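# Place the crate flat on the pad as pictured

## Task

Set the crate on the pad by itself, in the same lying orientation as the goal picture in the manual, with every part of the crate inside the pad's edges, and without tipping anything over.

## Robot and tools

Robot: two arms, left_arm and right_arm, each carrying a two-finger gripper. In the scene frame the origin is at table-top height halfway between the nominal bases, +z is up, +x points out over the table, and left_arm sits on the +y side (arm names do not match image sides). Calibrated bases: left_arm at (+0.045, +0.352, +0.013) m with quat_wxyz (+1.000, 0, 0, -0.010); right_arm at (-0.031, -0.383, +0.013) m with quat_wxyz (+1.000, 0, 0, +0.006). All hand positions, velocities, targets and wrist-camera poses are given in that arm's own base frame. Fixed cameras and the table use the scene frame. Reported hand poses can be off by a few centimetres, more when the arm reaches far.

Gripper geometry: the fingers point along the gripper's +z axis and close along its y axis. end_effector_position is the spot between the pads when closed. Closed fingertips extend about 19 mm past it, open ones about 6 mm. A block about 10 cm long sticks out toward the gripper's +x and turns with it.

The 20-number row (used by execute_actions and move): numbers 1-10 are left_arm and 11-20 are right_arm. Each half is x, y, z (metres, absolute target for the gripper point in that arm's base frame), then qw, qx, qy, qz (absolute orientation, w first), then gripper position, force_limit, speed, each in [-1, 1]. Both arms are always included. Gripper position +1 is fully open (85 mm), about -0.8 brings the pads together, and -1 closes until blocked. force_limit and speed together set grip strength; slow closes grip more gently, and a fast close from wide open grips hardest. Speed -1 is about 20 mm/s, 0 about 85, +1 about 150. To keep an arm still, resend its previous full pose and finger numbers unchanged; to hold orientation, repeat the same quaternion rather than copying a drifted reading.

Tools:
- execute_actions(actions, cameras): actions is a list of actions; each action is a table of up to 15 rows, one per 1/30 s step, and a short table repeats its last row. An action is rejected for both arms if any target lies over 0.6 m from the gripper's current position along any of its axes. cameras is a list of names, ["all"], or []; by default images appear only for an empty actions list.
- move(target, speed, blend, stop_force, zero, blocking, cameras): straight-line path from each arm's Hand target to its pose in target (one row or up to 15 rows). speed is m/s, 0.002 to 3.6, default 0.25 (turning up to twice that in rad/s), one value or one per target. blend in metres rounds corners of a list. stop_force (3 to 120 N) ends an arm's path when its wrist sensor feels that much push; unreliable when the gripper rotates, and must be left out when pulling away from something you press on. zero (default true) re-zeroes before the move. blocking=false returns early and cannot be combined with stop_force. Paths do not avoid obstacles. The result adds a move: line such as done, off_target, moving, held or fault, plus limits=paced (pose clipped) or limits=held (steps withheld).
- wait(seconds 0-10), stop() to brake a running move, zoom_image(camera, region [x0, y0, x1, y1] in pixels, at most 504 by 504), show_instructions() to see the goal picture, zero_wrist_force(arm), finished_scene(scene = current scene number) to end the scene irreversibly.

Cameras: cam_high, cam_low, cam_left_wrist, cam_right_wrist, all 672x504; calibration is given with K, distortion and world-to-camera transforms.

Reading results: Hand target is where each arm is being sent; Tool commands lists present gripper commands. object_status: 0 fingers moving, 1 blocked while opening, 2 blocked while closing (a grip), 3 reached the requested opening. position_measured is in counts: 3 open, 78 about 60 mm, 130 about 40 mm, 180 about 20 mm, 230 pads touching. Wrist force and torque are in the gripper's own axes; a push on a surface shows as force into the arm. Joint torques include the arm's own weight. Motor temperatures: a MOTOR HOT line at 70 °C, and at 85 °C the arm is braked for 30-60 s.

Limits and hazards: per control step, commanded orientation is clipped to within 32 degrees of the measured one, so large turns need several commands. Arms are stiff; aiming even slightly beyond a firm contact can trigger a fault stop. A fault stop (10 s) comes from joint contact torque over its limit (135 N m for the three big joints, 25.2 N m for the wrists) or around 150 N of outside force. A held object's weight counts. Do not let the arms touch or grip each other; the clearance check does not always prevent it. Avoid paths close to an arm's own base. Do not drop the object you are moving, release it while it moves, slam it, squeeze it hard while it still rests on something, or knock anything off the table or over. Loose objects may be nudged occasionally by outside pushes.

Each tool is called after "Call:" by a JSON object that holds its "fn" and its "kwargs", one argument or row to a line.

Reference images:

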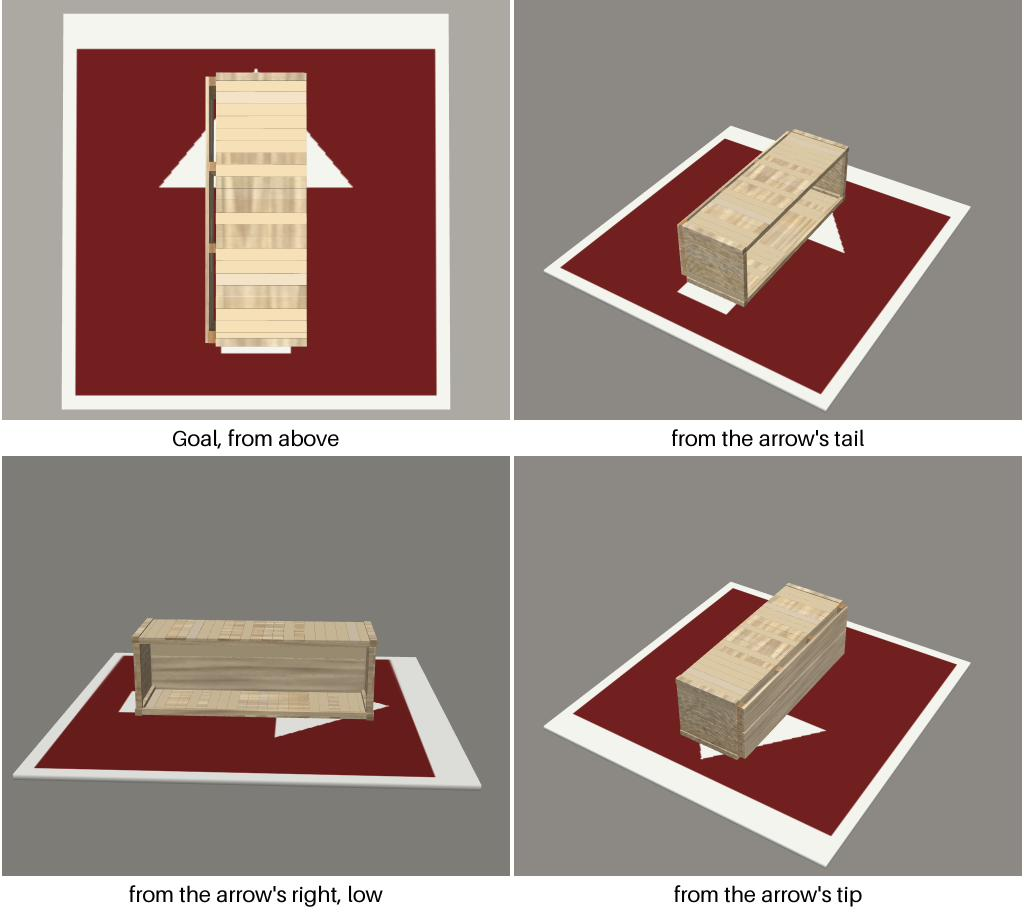

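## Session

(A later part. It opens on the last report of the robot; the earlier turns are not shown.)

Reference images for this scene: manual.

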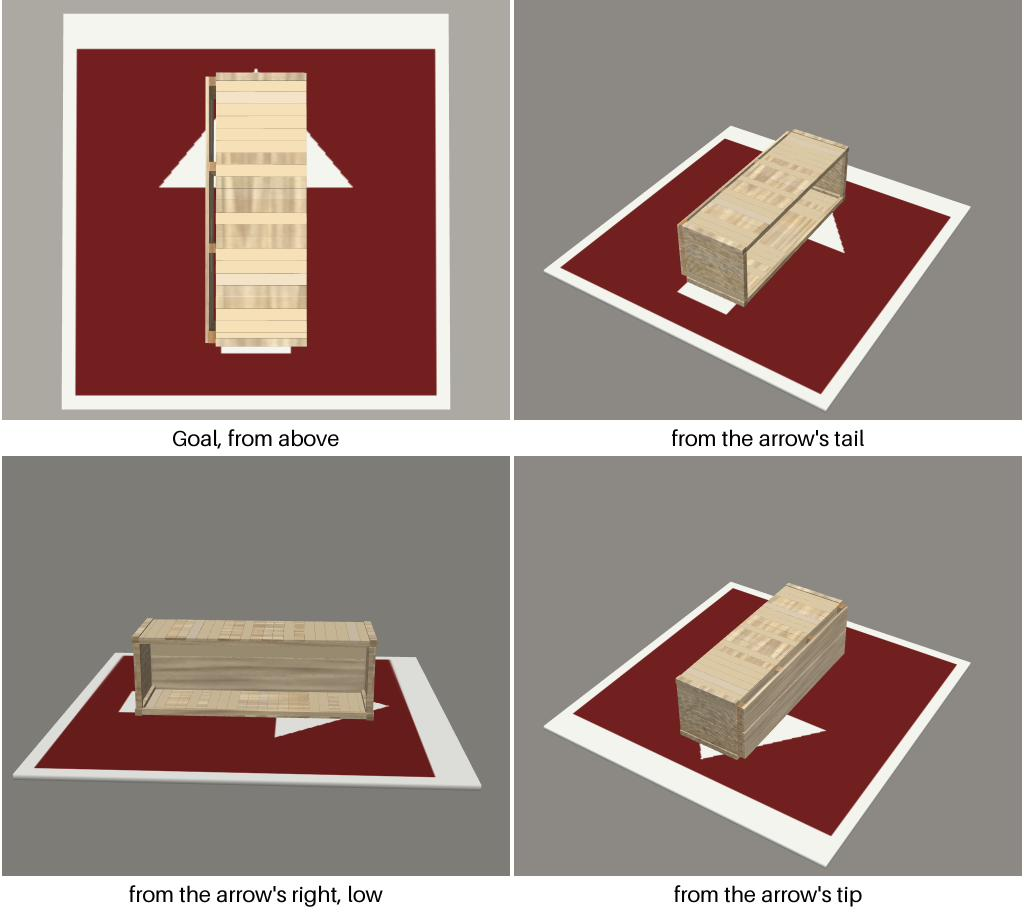

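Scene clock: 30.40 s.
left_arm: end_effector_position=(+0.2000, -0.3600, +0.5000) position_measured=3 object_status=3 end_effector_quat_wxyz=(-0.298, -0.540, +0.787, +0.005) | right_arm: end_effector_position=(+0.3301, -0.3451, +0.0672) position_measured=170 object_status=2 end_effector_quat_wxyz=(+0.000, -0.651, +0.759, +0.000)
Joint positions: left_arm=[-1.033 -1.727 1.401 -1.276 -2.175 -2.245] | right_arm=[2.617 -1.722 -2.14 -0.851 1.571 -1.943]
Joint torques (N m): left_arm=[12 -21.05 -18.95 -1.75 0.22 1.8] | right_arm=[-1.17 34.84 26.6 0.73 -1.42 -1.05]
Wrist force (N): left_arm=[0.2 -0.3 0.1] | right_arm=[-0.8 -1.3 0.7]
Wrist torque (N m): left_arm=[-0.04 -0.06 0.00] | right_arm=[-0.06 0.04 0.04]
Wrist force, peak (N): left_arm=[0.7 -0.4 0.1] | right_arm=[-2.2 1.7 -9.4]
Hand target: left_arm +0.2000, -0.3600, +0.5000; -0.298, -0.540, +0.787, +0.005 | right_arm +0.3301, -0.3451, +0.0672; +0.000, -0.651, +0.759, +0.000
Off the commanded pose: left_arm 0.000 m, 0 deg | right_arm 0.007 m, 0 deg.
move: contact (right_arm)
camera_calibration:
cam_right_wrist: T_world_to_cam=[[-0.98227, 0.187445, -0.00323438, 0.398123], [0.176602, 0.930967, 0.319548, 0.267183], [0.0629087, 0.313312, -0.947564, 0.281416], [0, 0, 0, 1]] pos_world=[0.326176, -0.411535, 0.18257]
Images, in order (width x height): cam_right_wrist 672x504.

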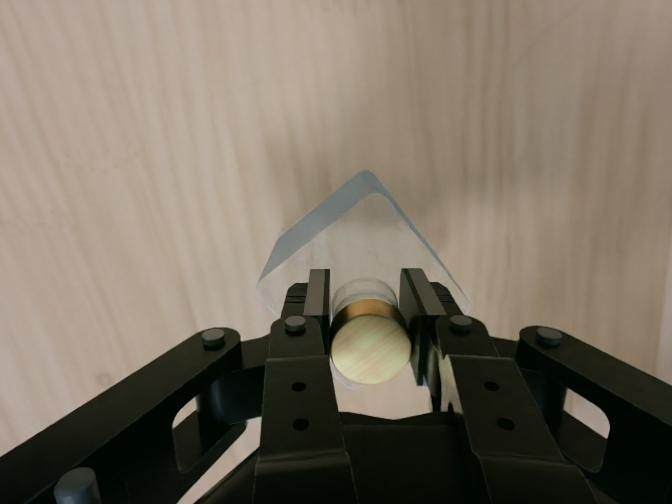

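Call:
{"fn": "move", "kwargs": {
  "target": [
    [0.20,-0.36,0.50,-0.298,-0.540,0.787,0.005,1,1,1,0.3301,-0.3451,0.0672,0,-0.6514,0.7588,0,0.3,-0.8,-1],
    [0.20,-0.36,0.50,-0.298,-0.540,0.787,0.005,1,1,1,0.3301,-0.3451,0.18,0,-0.6514,0.7588,0,0.3,-0.8,-1]
  ],
  "speed": [0.05,0.15],
  "cameras": ["cam_right_wrist","cam_low"]
}}

Scene clock: 33.73 s.
left_arm: end_effector_position=(+0.2000, -0.3600, +0.5000) position_measured=3 object_status=3 end_effector_quat_wxyz=(-0.298, -0.540, +0.787, +0.005) | right_arm: end_effector_position=(+0.3301, -0.3451, +0.1800) position_measured=91 object_status=3 end_effector_quat_wxyz=(+0.000, -0.651, +0.759, +0.000)
Joint positions: left_arm=[-1.033 -1.727 1.401 -1.276 -2.175 -2.245] | right_arm=[2.617 -1.563 -1.972 -1.177 1.571 -1.944]
Joint torques (N m): left_arm=[10.93 -20.82 -20.38 -1.71 0.31 1.64] | right_arm=[3.6 19.31 18.34 2.54 -0.7 1.18]
Wrist force (N): left_arm=[0.3 -0.4 0.2] | right_arm=[-0.1 -1.1 -0.7]
Wrist torque (N m): left_arm=[-0.06 -0.06 0.01] | right_arm=[-0.19 -0.08 0.00]
Wrist force, peak (N): left_arm=[0.7 -0.6 -0.2] | right_arm=[-0.6 -1.0 -2.7]
Hand target: left_arm +0.2000, -0.3600, +0.5000; -0.298, -0.540, +0.787, +0.005 | right_arm +0.3301, -0.3451, +0.1800; +0.000, -0.651, +0.759, +0.000
Off the commanded pose: left_arm 0.000 m, 0 deg | right_arm 0.000 m, 0 deg.
move: done
camera_calibration:
cam_right_wrist: T_world_to_cam=[[-0.982272, 0.187436, -0.00290589, 0.398505], [0.176695, 0.930937, 0.319585, 0.231191], [0.0626071, 0.313407, -0.947553, 0.388367], [0, 0, 0, 1]] pos_world=[0.326276, -0.411635, 0.295271]
Images, in order (width x height): cam_low 672x504, cam_right_wrist 672x504.

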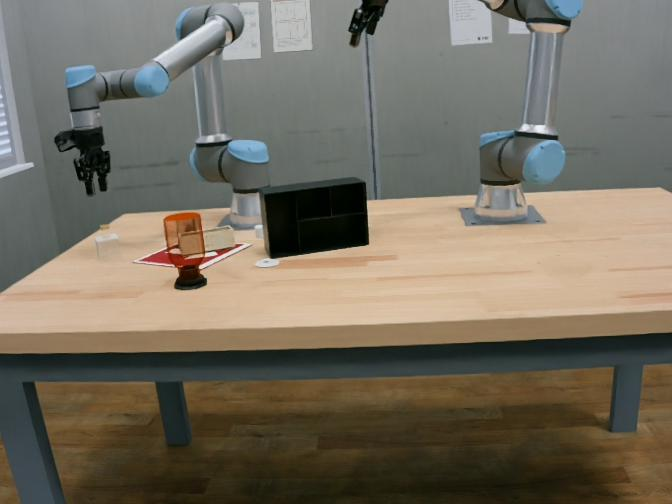

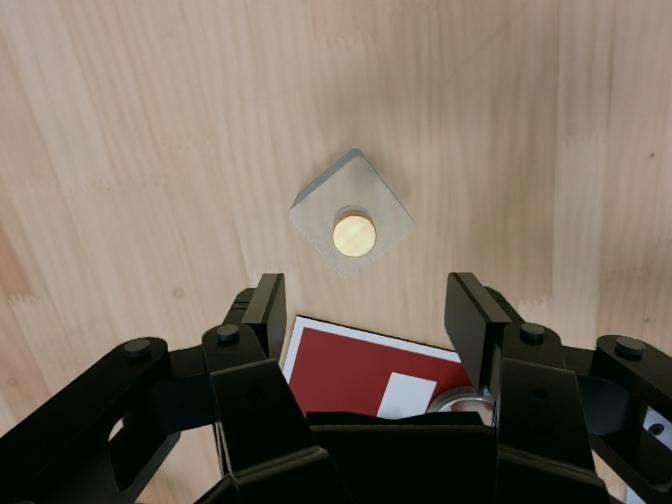

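Call:
{"fn": "move", "kwargs": {
  "target": [0.20,-0.36,0.50,-0.298,-0.540,0.787,0.005,1,1,1,0.266,-0.134,0.17,0,-0.2045,0.9789,0,1,-0.8,0],
  "speed": 0.3,
  "cameras": ["all"]
}}

Scene clock: 36.40 s.
left_arm: end_effector_position=(+0.2000, -0.3600, +0.5000) position_measured=3 object_status=3 end_effector_quat_wxyz=(-0.298, -0.540, +0.787, +0.005) | right_arm: end_effector_position=(+0.2660, -0.1340, +0.1700) position_measured=3 object_status=3 end_effector_quat_wxyz=(+0.000, -0.205, +0.979, +0.000)
Joint positions: left_arm=[-1.033 -1.727 1.401 -1.276 -2.175 -2.245] | right_arm=[3.139 -1.05 -2.36 -1.302 1.571 -0.415]
Joint torques (N m): left_arm=[11.06 -20.81 -20.75 -1.68 0.13 1.79] | right_arm=[3.5 -0.59 30.91 4.77 1.58 1.92]
Wrist force (N): left_arm=[0.2 -0.2 -0.3] | right_arm=[-0.8 -0.8 -0.7]
Wrist torque (N m): left_arm=[-0.03 -0.06 0.01] | right_arm=[-0.19 -0.01 0.03]
Wrist force, peak (N): left_arm=[0.5 -0.4 -0.3] | right_arm=[1.4 -1.6 -1.1]
Hand target: left_arm +0.2000, -0.3600, +0.5000; -0.298, -0.540, +0.787, +0.005 | right_arm +0.2660, -0.1340, +0.1700; +0.000, -0.204, +0.979, +0.000
Off the commanded pose: left_arm 0.000 m, 0 deg | right_arm 0.000 m, 0 deg.
move: done
camera_calibration:
cam_left_wrist: T_world_to_cam=[[-0.839357, 0.433051, 0.328551, 0.168595], [0.40907, 0.901253, -0.142849, 0.328407], [-0.357969, 0.0144989, -0.933621, 0.674038], [0, 0, 0, 1]] pos_world=[0.248455, -0.378761, 0.620817]
cam_right_wrist: T_world_to_cam=[[-0.366789, 0.9303, -0.00279806, 0.231752], [0.881178, 0.348383, 0.319616, -0.216262], [0.298314, 0.114766, -0.947543, 0.227432], [0, 0, 0, 1]] pos_world=[0.207723, -0.166358, 0.285271]

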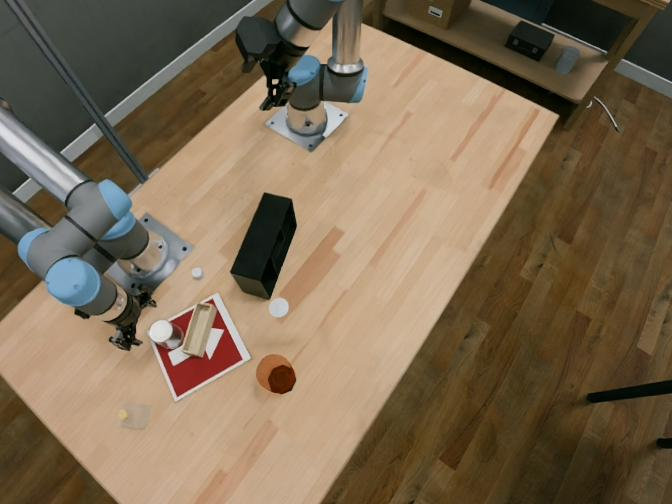

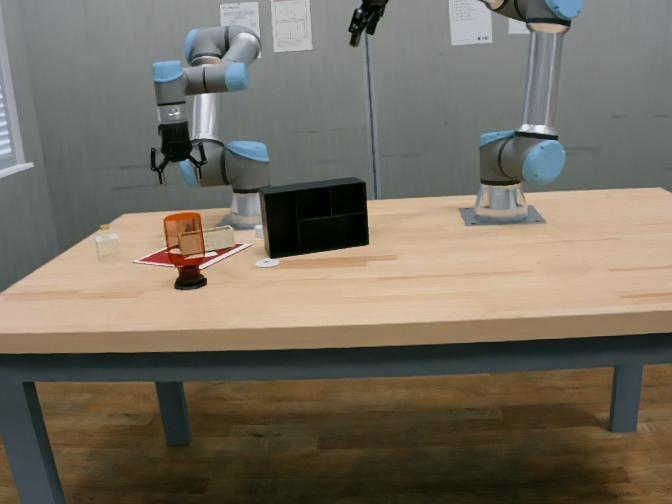

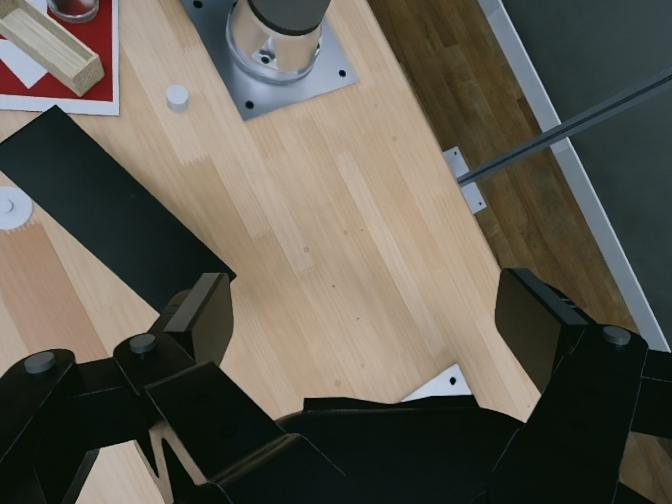

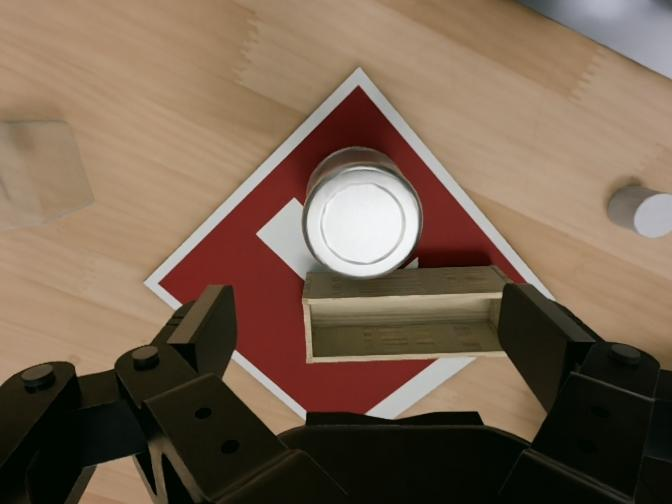

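Call:
{"fn": "move", "kwargs": {
  "target": [
    [0.20,-0.36,0.50,-0.298,-0.540,0.787,0.005,1,1,1,0.2575,-0.1335,0.17,0,-0.2045,0.9789,0,1,-0.8,0],
    [0.20,-0.36,0.50,-0.298,-0.540,0.787,0.005,1,1,1,0.2575,-0.1335,0.05,0,-0.2045,0.9789,0,1,-0.8,0]
  ],
  "speed": 0.08,
  "stop_force": 8,
  "cameras": ["cam_right_wrist","cam_high"]
}}

Scene clock: 39.97 s.
left_arm: end_effector_position=(+0.2000, -0.3600, +0.5000) position_measured=3 object_status=3 end_effector_quat_wxyz=(-0.298, -0.540, +0.787, +0.005) | right_arm: end_effector_position=(+0.2575, -0.1335, +0.0500) position_measured=3 object_status=3 end_effector_quat_wxyz=(+0.000, -0.204, +0.979, +0.000)
Joint positions: left_arm=[-1.033 -1.727 1.401 -1.276 -2.175 -2.245] | right_arm=[3.141 -1.24 -2.618 -0.854 1.571 -0.413]
Joint torques (N m): left_arm=[11.45 -20.85 -21.07 -1.93 0.13 1.65] | right_arm=[-5.34 13.79 26.5 4.21 1.6 -1.41]
Wrist force (N): left_arm=[0.2 -0.3 0.1] | right_arm=[-0.5 -0.9 0.0]
Wrist torque (N m): left_arm=[-0.04 -0.06 0.01] | right_arm=[-0.18 -0.01 -0.11]
Wrist force, peak (N): left_arm=[0.6 -0.6 0.2] | right_arm=[-1.7 -1.1 -0.6]
Hand target: left_arm +0.2000, -0.3600, +0.5000; -0.298, -0.540, +0.787, +0.005 | right_arm +0.2575, -0.1335, +0.0500; +0.000, -0.204, +0.979, +0.000
Off the commanded pose: left_arm 0.000 m, 0 deg | right_arm 0.000 m, 0 deg.
move: done
camera_calibration:
cam_right_wrist: T_world_to_cam=[[-0.36658, 0.930382, -0.0027588, 0.227705], [0.881225, 0.34816, 0.319729, -0.170692], [0.29843, 0.114775, -0.947505, 0.116165], [0, 0, 0, 1]] pos_world=[0.199223, -0.165757, 0.165271]
Images, in order (width x height): cam_high 672x504, cam_right_wrist 672x504.

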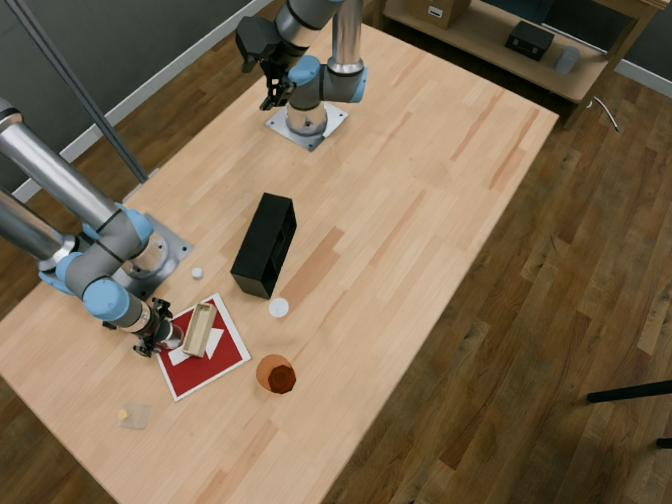

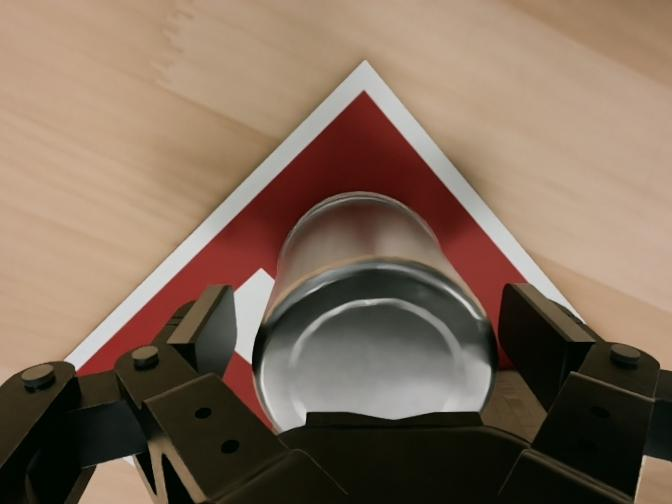

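Call:
{"fn": "move", "kwargs": {
  "target": [0.20,-0.36,0.50,-0.298,-0.540,0.787,0.005,1,1,1,0.2575,-0.1335,0.05,0,-0.2045,0.9789,0,-1,-0.6,-1],
  "cameras": ["cam_right_wrist"]
}}

Call:
{"fn": "wait", "kwargs": {
  "seconds": 0.6
}}

Scene clock: 41.80 s.
left_arm: end_effector_position=(+0.2000, -0.3600, +0.5000) position_measured=3 object_status=3 end_effector_quat_wxyz=(-0.298, -0.540, +0.787, +0.005) | right_arm: end_effector_position=(+0.2575, -0.1335, +0.0500) position_measured=67 object_status=0 end_effector_quat_wxyz=(+0.000, -0.204, +0.979, +0.000)
Joint positions: left_arm=[-1.033 -1.727 1.401 -1.276 -2.175 -2.245] | right_arm=[3.141 -1.24 -2.618 -0.854 1.571 -0.413]
Joint torques (N m): left_arm=[11.28 -21.03 -21.1 -2.04 -0.04 1.76] | right_arm=[-5.12 11.17 22.21 4.17 1.51 -1.52]
Wrist force (N): left_arm=[0.6 -0.1 0.2] | right_arm=[0.2 -0.3 -9.3]
Wrist torque (N m): left_arm=[-0.02 -0.12 0.01] | right_arm=[-0.20 -0.01 -0.12]
Wrist force, peak (N): left_arm=[0.5 -0.4 0.2] | right_arm=[0.2 -0.3 -9.3]
Hand target: left_arm +0.2000, -0.3600, +0.5000; -0.298, -0.540, +0.787, +0.005 | right_arm +0.2575, -0.1335, +0.0500; +0.000, -0.204, +0.979, +0.000
Off the commanded pose: left_arm 0.000 m, 0 deg | right_arm 0.000 m, 0 deg.
move: done
camera_calibration:
cam_right_wrist: T_world_to_cam=[[-0.366603, 0.930373, -0.00280634, 0.227716], [0.881185, 0.348185, 0.319812, -0.170726], [0.298522, 0.114771, -0.947477, 0.116236], [0, 0, 0, 1]] pos_world=[0.199223, -0.165757, 0.16537]
Images, in order (width x height): cam_right_wrist 672x504.

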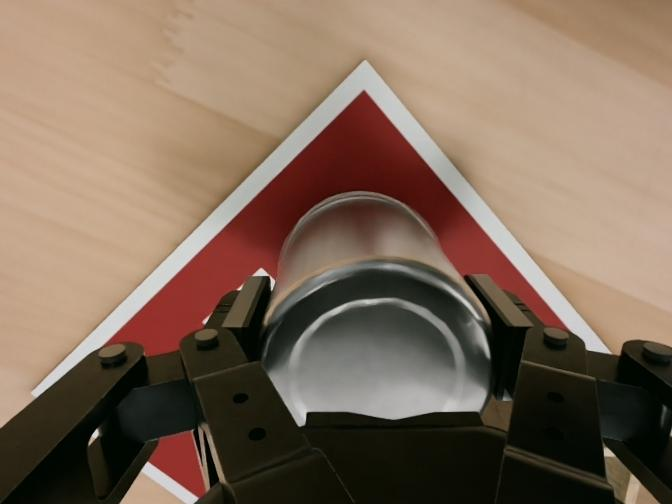

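Scene clock: 42.40 s.
left_arm: end_effector_position=(+0.2000, -0.3600, +0.5000) position_measured=3 object_status=3 end_effector_quat_wxyz=(-0.298, -0.540, +0.787, +0.005) | right_arm: end_effector_position=(+0.2575, -0.1335, +0.0500) position_measured=67 object_status=2 end_effector_quat_wxyz=(+0.000, -0.204, +0.979, +0.000)
Joint positions: left_arm=[-1.033 -1.727 1.401 -1.276 -2.175 -2.245] | right_arm=[3.141 -1.24 -2.618 -0.854 1.571 -0.413]
Joint torques (N m): left_arm=[11.46 -20.49 -22.15 -2.02 -0.03 1.58] | right_arm=[-4.81 6.25 15.17 4.05 1.22 -1.49]
Wrist force (N): left_arm=[0.2 -0.7 0.1] | right_arm=[0.2 -0.1 -8.8]
Wrist torque (N m): left_arm=[-0.11 -0.05 0.01] | right_arm=[-0.17 -0.01 -0.12]
Wrist force, peak (N): left_arm=[0.5 -0.5 -0.3] | right_arm=[0.2 -0.4 -9.4]
Hand target: left_arm +0.2000, -0.3600, +0.5000; -0.298, -0.540, +0.787, +0.005 | right_arm +0.2575, -0.1335, +0.0500; +0.000, -0.204, +0.979, +0.000
Tool commands: left_gripper/position=+1.0 left_gripper/force_limit=+1.0 left_gripper/speed=+1.0 right_gripper/position=-1.0 right_gripper/force_limit=-0.6 right_gripper/speed=-1.0
Off the commanded pose: left_arm 0.000 m, 0 deg | right_arm 0.000 m, 0 deg.
wait: 0.60 s; at rest by 0.17 s

Call:
{"fn": "move", "kwargs": {
  "target": [
    [0.20,-0.36,0.50,-0.298,-0.540,0.787,0.005,1,1,1,0.2575,-0.1335,0.110,0,-0.2045,0.9789,0,-1,-0.6,-1],
    [0.20,-0.36,0.50,-0.298,-0.540,0.787,0.005,1,1,1,0.165,-0.35,0.110,0,-0.2045,0.9789,0,-1,-0.6,-1],
    [0.20,-0.36,0.50,-0.298,-0.540,0.787,0.005,1,1,1,0.165,-0.35,0.053,0,-0.2045,0.9789,0,-1,-0.6,-1]
  ],
  "speed": [0.06,0.15,0.08],
  "blend": [0.02,0.02,0],
  "cameras": ["cam_right_wrist","cam_high"]
}}

Call:
{"fn": "move", "kwargs": {
  "target": [0.20,-0.36,0.50,-0.298,-0.540,0.787,0.005,1,1,1,0.165,-0.35,0.042,0,-0.2045,0.9789,0,-1,-0.6,-1],
  "speed": 0.005,
  "stop_force": 3,
  "cameras": ["cam_right_wrist"]
}}

Scene clock: 46.60 s.
left_arm: end_effector_position=(+0.2000, -0.3600, +0.5000) position_measured=3 object_status=3 end_effector_quat_wxyz=(-0.298, -0.540, +0.787, +0.005) | right_arm: end_effector_position=(+0.1650, -0.3499, +0.0530) position_measured=67 object_status=2 end_effector_quat_wxyz=(+0.000, -0.205, +0.979, +0.000)
Joint positions: left_arm=[-1.033 -1.727 1.401 -1.276 -2.175 -2.245] | right_arm=[2.363 -1.538 -2.389 -0.786 1.571 -1.19]
Joint torques (N m): left_arm=[11.24 -20.78 -23.19 -2.06 -0.06 1.64] | right_arm=[-2.36 22.23 25.88 1.81 -0.76 -1.11]
Wrist force (N): left_arm=[0.3 -0.3 -0.1] | right_arm=[0.1 -1.2 0.4]
Wrist torque (N m): left_arm=[-0.04 -0.08 0.01] | right_arm=[-0.20 -0.13 0.00]
Wrist force, peak (N): left_arm=[0.6 -0.3 0.1] | right_arm=[0.1 -0.4 -9.2]
Hand target: left_arm +0.2000, -0.3600, +0.5000; -0.298, -0.540, +0.787, +0.005 | right_arm +0.1650, -0.3500, +0.0530; +0.000, -0.204, +0.979, +0.000
Off the commanded pose: left_arm 0.000 m, 0 deg | right_arm 0.000 m, 0 deg.
move: done
camera_calibration:
cam_right_wrist: T_world_to_cam=[[-0.36662, 0.930367, -0.00263623, 0.39521], [0.881241, 0.348168, 0.319678, -0.0147518], [0.298336, 0.114877, -0.947522, 0.171514], [0, 0, 0, 1]] pos_world=[0.106723, -0.382257, 0.168271]
Images, in order (width x height): cam_high 672x504, cam_right_wrist 672x504.

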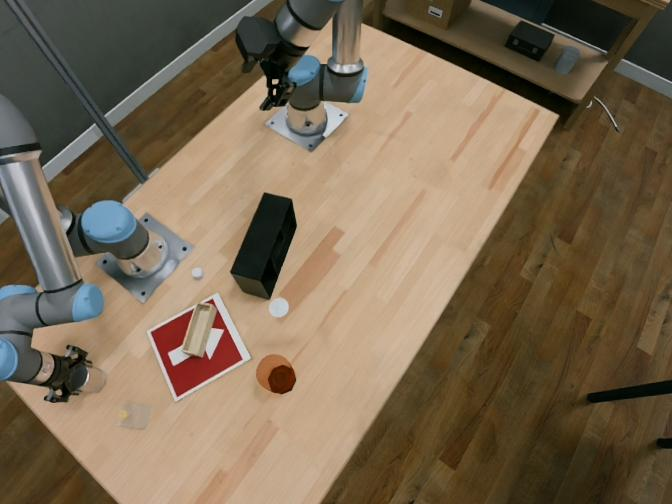

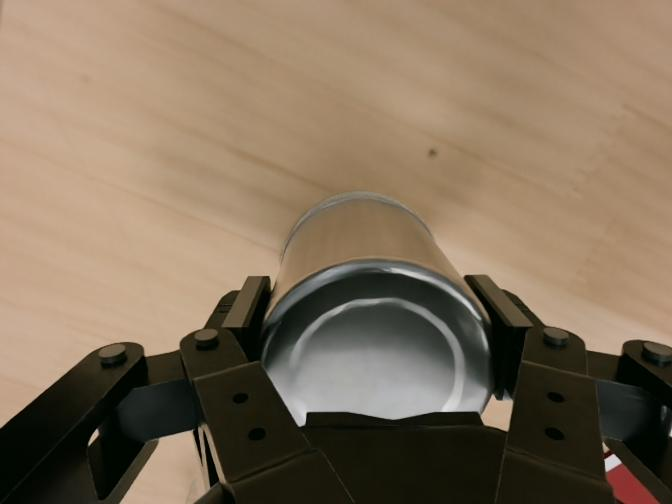

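Scene clock: 48.83 s.
left_arm: end_effector_position=(+0.2000, -0.3600, +0.5000) position_measured=3 object_status=3 end_effector_quat_wxyz=(-0.298, -0.540, +0.787, +0.005) | right_arm: end_effector_position=(+0.1650, -0.3500, +0.0473) position_measured=67 object_status=2 end_effector_quat_wxyz=(+0.000, -0.204, +0.979, +0.000)
Joint positions: left_arm=[-1.033 -1.727 1.401 -1.276 -2.175 -2.245] | right_arm=[2.363 -1.552 -2.396 -0.764 1.571 -1.19]
Joint torques (N m): left_arm=[9.92 -19.49 -23.67 -1.9 -0.03 1.8] | right_arm=[-2.9 25.7 25.25 1.13 -1.5 -1.18]
Wrist force (N): left_arm=[0.3 -0.4 -0.4] | right_arm=[-0.6 -0.4 -2.0]
Wrist torque (N m): left_arm=[-0.07 -0.08 0.01] | right_arm=[-0.28 -0.06 0.01]
Wrist force, peak (N): left_arm=[0.7 -0.3 -0.2] | right_arm=[-1.3 5.4 -16.2]
Hand target: left_arm +0.2000, -0.3600, +0.5000; -0.298, -0.540, +0.787, +0.005 | right_arm +0.1650, -0.3500, +0.0473; +0.000, -0.204, +0.979, +0.000
Off the commanded pose: left_arm 0.000 m, 0 deg | right_arm 0.005 m, 0 deg.
move: contact (right_arm)
camera_calibration:
cam_right_wrist: T_world_to_cam=[[-0.36658, 0.930382, -0.0027588, 0.395216], [0.881225, 0.34816, 0.319729, -0.0129391], [0.29843, 0.114775, -0.947505, 0.166061], [0, 0, 0, 1]] pos_world=[0.106723, -0.382257, 0.162571]
Images, in order (width x height): cam_right_wrist 672x504.

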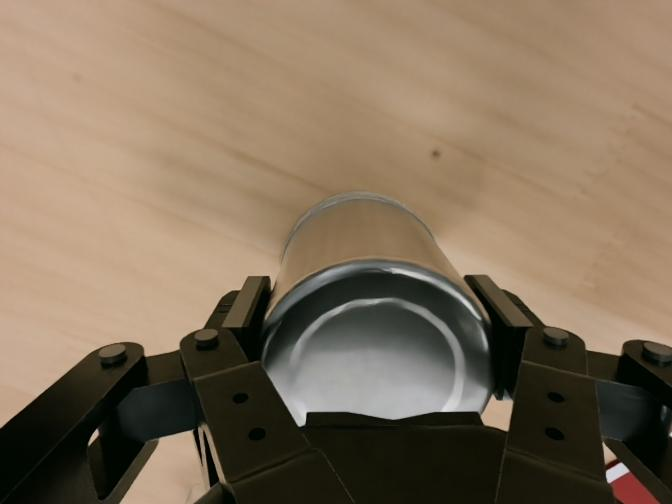

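Call:
{"fn": "move", "kwargs": {
  "target": [
    [0.20,-0.36,0.50,-0.298,-0.540,0.787,0.005,1,1,1,0.165,-0.35,0.0473,0,-0.2045,0.9789,0,1,-0.6,-1],
    [0.20,-0.36,0.50,-0.298,-0.540,0.787,0.005,1,1,1,0.165,-0.35,0.19,0,-0.2045,0.9789,0,1,-0.6,-1]
  ],
  "speed": [0.05,0.15],
  "cameras": ["all"]
}}

Call:
{"fn": "zoom_image", "kwargs": {
  "camera": "cam_left_wrist",
  "region": [0, 0, 130, 120]
}}

Call:
{"fn": "zoom_image", "kwargs": {
  "camera": "cam_low",
  "region": [150, 210, 250, 270]
}}

Call:
{"fn": "zoom_image", "kwargs": {
  "camera": "cam_high",
  "region": [140, 280, 260, 410]
}}

Scene clock: 53.33 s.
left_arm: end_effector_position=(+0.2000, -0.3600, +0.5000) position_measured=3 object_status=3 end_effector_quat_wxyz=(-0.298, -0.540, +0.787, +0.005) | right_arm: end_effector_position=(+0.1650, -0.3500, +0.1900) position_measured=3 object_status=3 end_effector_quat_wxyz=(+0.000, -0.204, +0.979, +0.000)
Joint positions: left_arm=[-1.033 -1.727 1.401 -1.276 -2.175 -2.245] | right_arm=[2.363 -1.315 -2.156 -1.242 1.571 -1.19]
Joint torques (N m): left_arm=[9.94 -19.03 -25.44 -2.11 -0.17 1.72] | right_arm=[5.77 7.51 20.72 2.25 0.98 1.44]
Wrist force (N): left_arm=[0.5 -0.3 0.1] | right_arm=[-0.3 -0.9 -0.5]
Wrist torque (N m): left_arm=[-0.05 -0.11 0.01] | right_arm=[-0.14 -0.07 0.00]
Wrist force, peak (N): left_arm=[0.7 -0.4 -0.3] | right_arm=[-0.5 -1.4 -2.7]
Hand target: left_arm +0.2000, -0.3600, +0.5000; -0.298, -0.540, +0.787, +0.005 | right_arm +0.1650, -0.3500, +0.1900; +0.000, -0.204, +0.979, +0.000
Off the commanded pose: left_arm 0.000 m, 0 deg | right_arm 0.000 m, 0 deg.
move: done
camera_calibration:
cam_left_wrist: T_world_to_cam=[[-0.839357, 0.433051, 0.328551, 0.168595], [0.40907, 0.901253, -0.142849, 0.328407], [-0.357969, 0.0144989, -0.933621, 0.674038], [0, 0, 0, 1]] pos_world=[0.248455, -0.378761, 0.620817]
cam_right_wrist: T_world_to_cam=[[-0.366575, 0.930384, -0.00289427, 0.395652], [0.881196, 0.348189, 0.319779, -0.0585654], [0.298525, 0.114673, -0.947488, 0.301214], [0, 0, 0, 1]] pos_world=[0.106723, -0.382257, 0.30527]

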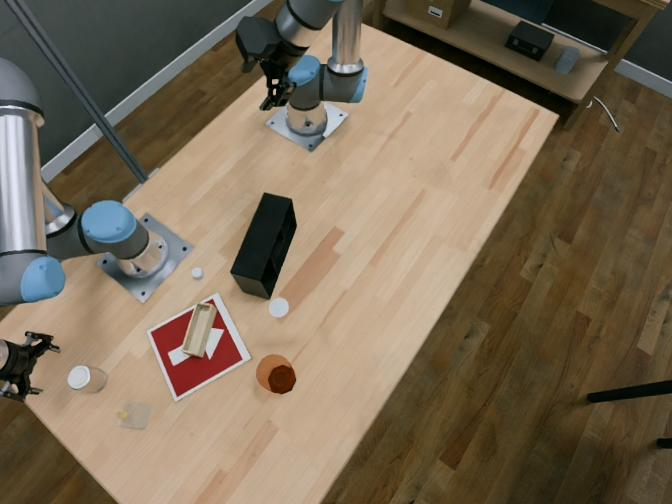

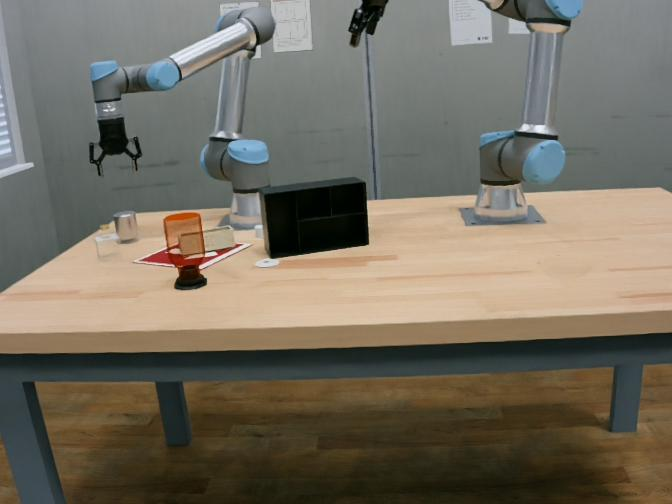

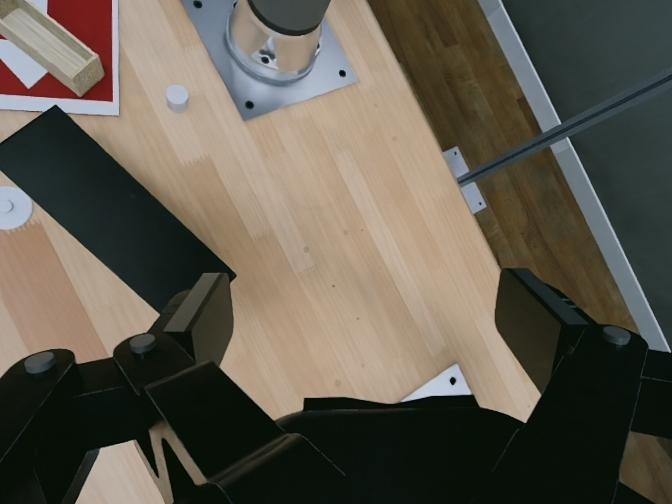

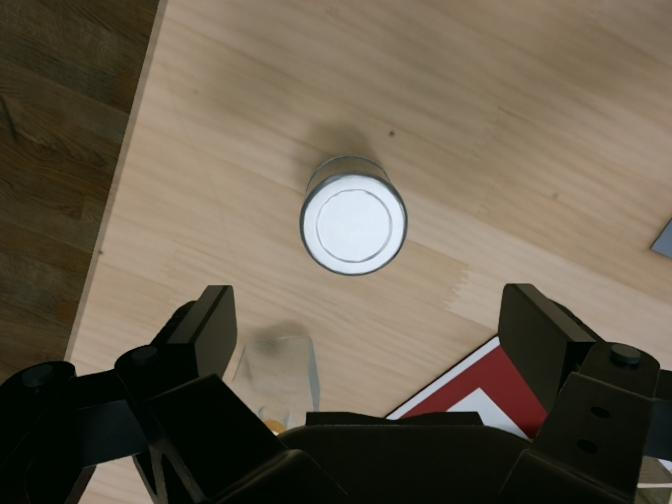

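Scaled by 3.877 from the camera's 672x504 image, which has a finer 960x720 frame.

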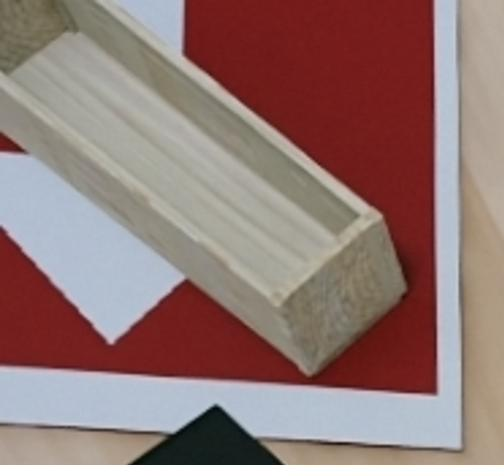

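Scaled by 5.040 from the camera's 672x504 image, which has a finer 960x720 frame.

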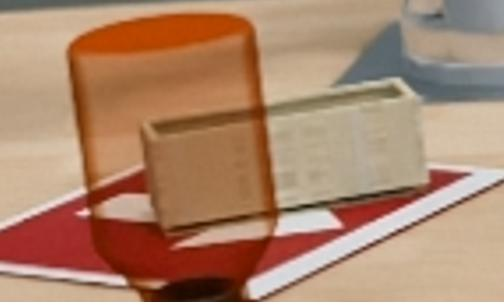

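Scaled by 3.877 from the camera's 672x504 image, which has a finer 960x720 frame.

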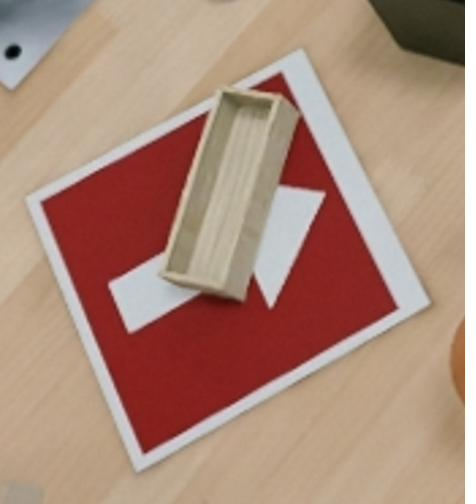

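Call:
{"fn": "move", "kwargs": {
  "target": [
    [0.20,-0.36,0.50,-0.298,-0.540,0.787,0.005,1,1,1,0.30,-0.23,0.22,0.0729,0.5455,0.8336,-0.0477,0.3,-0.6,0],
    [0.20,-0.36,0.50,-0.298,-0.540,0.787,0.005,1,1,1,0.412,-0.033,0.15,0.0355,0.9640,0.2014,-0.1700,0.3,-0.6,0]
  ],
  "speed": 0.35,
  "blend": [0.05,0],
  "cameras": ["all"]
}}

Call:
{"fn": "zoom_image", "kwargs": {
  "camera": "cam_right_wrist",
  "region": [200, 50, 536, 302]
}}

Scene clock: 60.63 s.
left_arm: end_effector_position=(+0.2000, -0.3600, +0.5000) position_measured=3 object_status=3 end_effector_quat_wxyz=(-0.298, -0.540, +0.787, +0.005) | right_arm: end_effector_position=(+0.4120, -0.0330, +0.1500) position_measured=91 object_status=3 end_effector_quat_wxyz=(+0.036, +0.964, +0.202, -0.170)
Joint positions: left_arm=[-1.033 -1.727 1.401 -1.276 -2.175 -2.245] | right_arm=[3.42 -1.625 -1.941 -1.493 1.525 3.016]
Joint torques (N m): left_arm=[10.43 -18.77 -25.6 -2.19 -0.31 1.82] | right_arm=[-4.84 29.89 11.76 3.08 -0.79 1.61]
Wrist force (N): left_arm=[0.3 -0.4 -0.3] | right_arm=[-0.1 -1.1 -1.1]
Wrist torque (N m): left_arm=[-0.06 -0.06 0.01] | right_arm=[-0.14 -0.14 0.12]
Wrist force, peak (N): left_arm=[0.8 -0.2 0.0] | right_arm=[1.1 -2.0 -1.3]
Hand target: left_arm +0.2000, -0.3600, +0.5000; -0.298, -0.540, +0.787, +0.005 | right_arm +0.4120, -0.0330, +0.1500; +0.035, +0.964, +0.201, -0.170
Off the commanded pose: left_arm 0.000 m, 0 deg | right_arm 0.000 m, 0 deg.
move: done
camera_calibration:
cam_left_wrist: T_world_to_cam=[[-0.839357, 0.433051, 0.328551, 0.168595], [0.40907, 0.901253, -0.142849, 0.328407], [-0.357969, 0.0144989, -0.933621, 0.674038], [0, 0, 0, 1]] pos_world=[0.248455, -0.378761, 0.620817]
cam_right_wrist: T_world_to_cam=[[0.368016, -0.929768, 0.00974065, -0.174791], [-0.728478, -0.281801, 0.624426, 0.22285], [-0.577826, -0.236895, -0.781023, 0.477735], [0, 0, 0, 1]] pos_world=[0.502715, 0.0134571, 0.235671]

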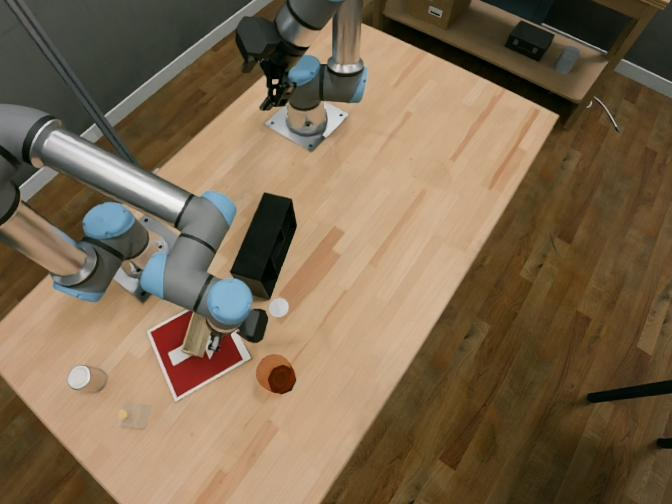

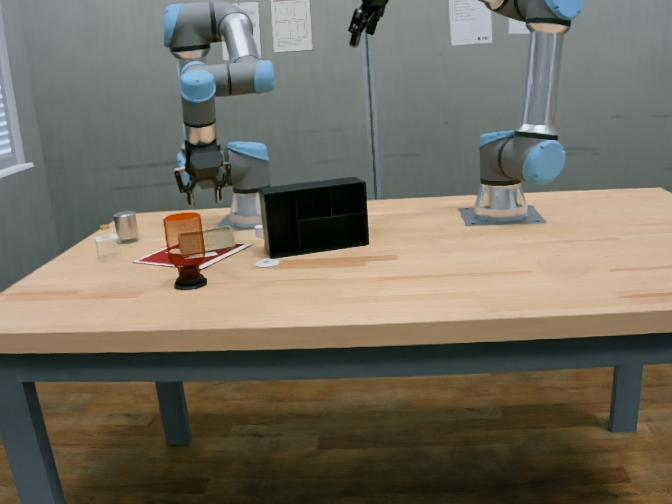

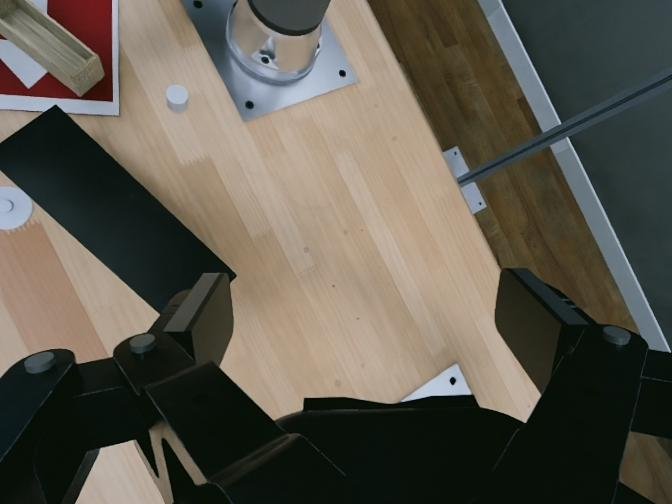

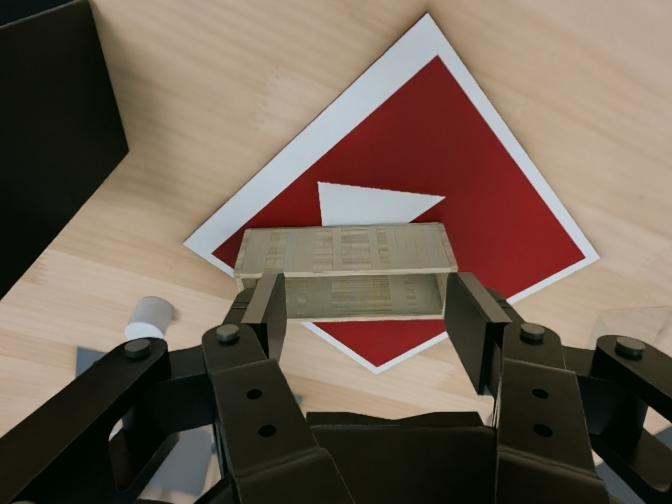

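Scaled by 1.500 from the camera's 672x504 image, which has a finer 960x720 frame.

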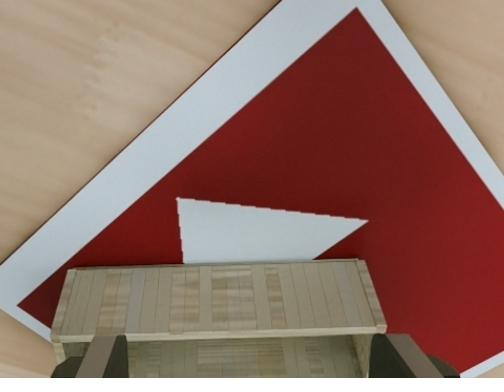

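Call:
{"fn": "zoom_image", "kwargs": {
  "camera": "cam_right_wrist",
  "region": [225, 215, 465, 325]
}}

Scaled by 2.100 from the camera's 672x504 image, which has a finer 960x720 frame.

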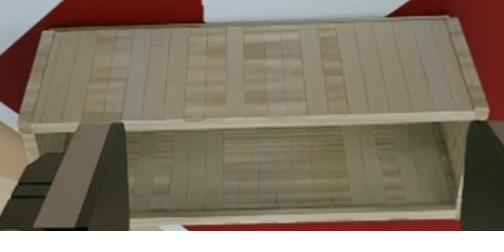

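Call:
{"fn": "move", "kwargs": {
  "target": [
    [0.20,-0.36,0.50,-0.298,-0.540,0.787,0.005,1,1,1,0.3253,0.0052,0.106,0.0443,0.9557,0.1997,-0.2118,0.15,-0.6,0]
  ],
  "speed": 0.2,
  "cameras": ["all"]
}}

Call:
{"fn": "zoom_image", "kwargs": {
  "camera": "cam_right_wrist",
  "region": [200, 200, 500, 425]
}}

Scene clock: 64.70 s.
left_arm: end_effector_position=(+0.2000, -0.3600, +0.5000) position_measured=3 object_status=3 end_effector_quat_wxyz=(-0.298, -0.540, +0.787, +0.005) | right_arm: end_effector_position=(+0.3254, +0.0052, +0.1061) position_measured=110 object_status=3 end_effector_quat_wxyz=(+0.044, +0.956, +0.200, -0.212)
Joint positions: left_arm=[-1.033 -1.727 1.401 -1.276 -2.175 -2.245] | right_arm=[3.573 -1.529 -2.166 -1.454 1.579 3.159]
Joint torques (N m): left_arm=[11.57 -18.61 -26.09 -2.29 -0.36 1.82] | right_arm=[2.77 11.49 18.63 -0.53 -1.13 -0.58]
Wrist force (N): left_arm=[0.0 -0.4 0.0] | right_arm=[-0.2 -1.0 -1.5]
Wrist torque (N m): left_arm=[-0.06 -0.01 0.01] | right_arm=[-0.14 -0.19 0.16]
Wrist force, peak (N): left_arm=[0.4 -0.5 0.4] | right_arm=[0.7 0.4 -2.8]
Hand target: left_arm +0.2000, -0.3600, +0.5000; -0.298, -0.540, +0.787, +0.005 | right_arm +0.3253, +0.0052, +0.1060; +0.044, +0.956, +0.200, -0.212
Off the commanded pose: left_arm 0.000 m, 0 deg | right_arm 0.000 m, 0 deg.
move: done
camera_calibration:
cam_left_wrist: T_world_to_cam=[[-0.839357, 0.433051, 0.328551, 0.168595], [0.40907, 0.901253, -0.142849, 0.328407], [-0.357969, 0.0144989, -0.933621, 0.674038], [0, 0, 0, 1]] pos_world=[0.248455, -0.378761, 0.620817]
cam_right_wrist: T_world_to_cam=[[0.368768, -0.929431, 0.0129424, -0.107547], [-0.676347, -0.258749, 0.68964, 0.173975], [-0.637625, -0.263071, -0.724036, 0.415928], [0, 0, 0, 1]] pos_world=[0.422533, 0.0544765, 0.182558]

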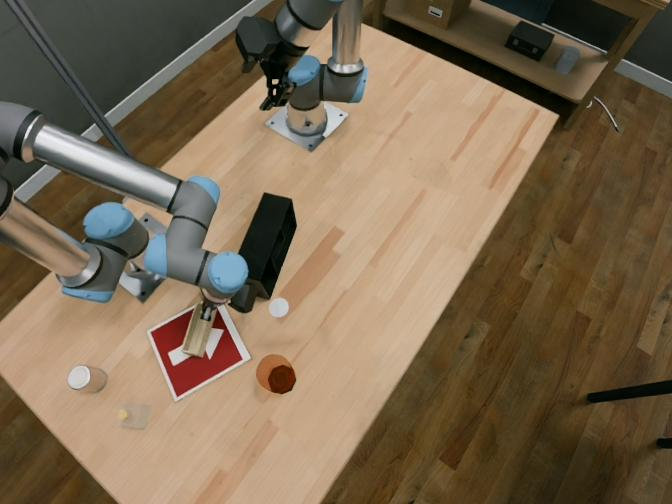

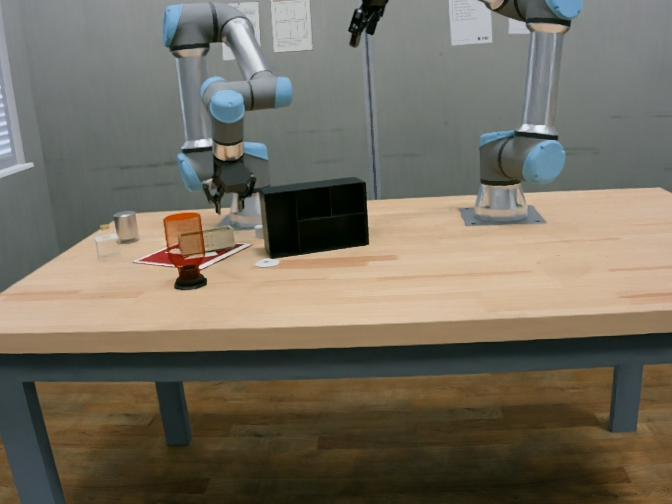

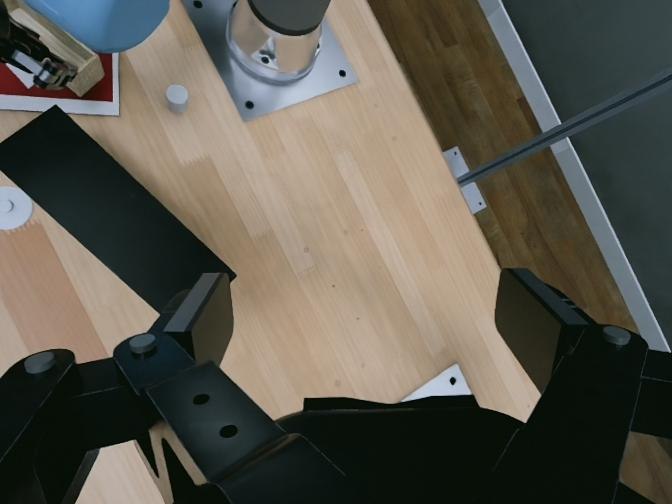

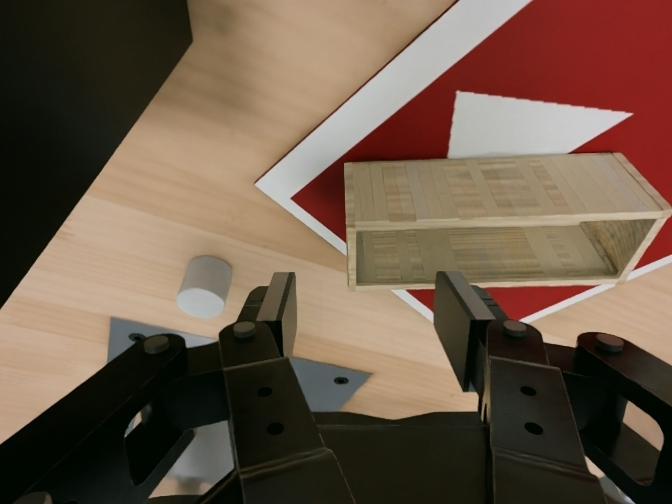

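Scaled by 1.680 from the camera's 672x504 image, which has a finer 960x720 frame.

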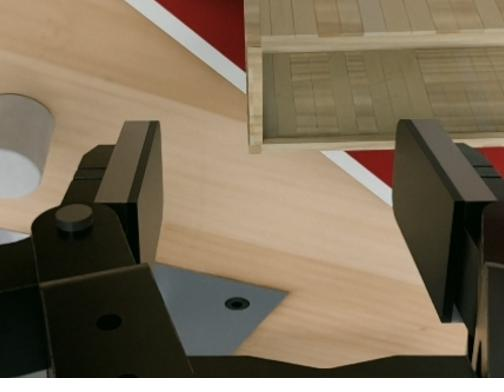

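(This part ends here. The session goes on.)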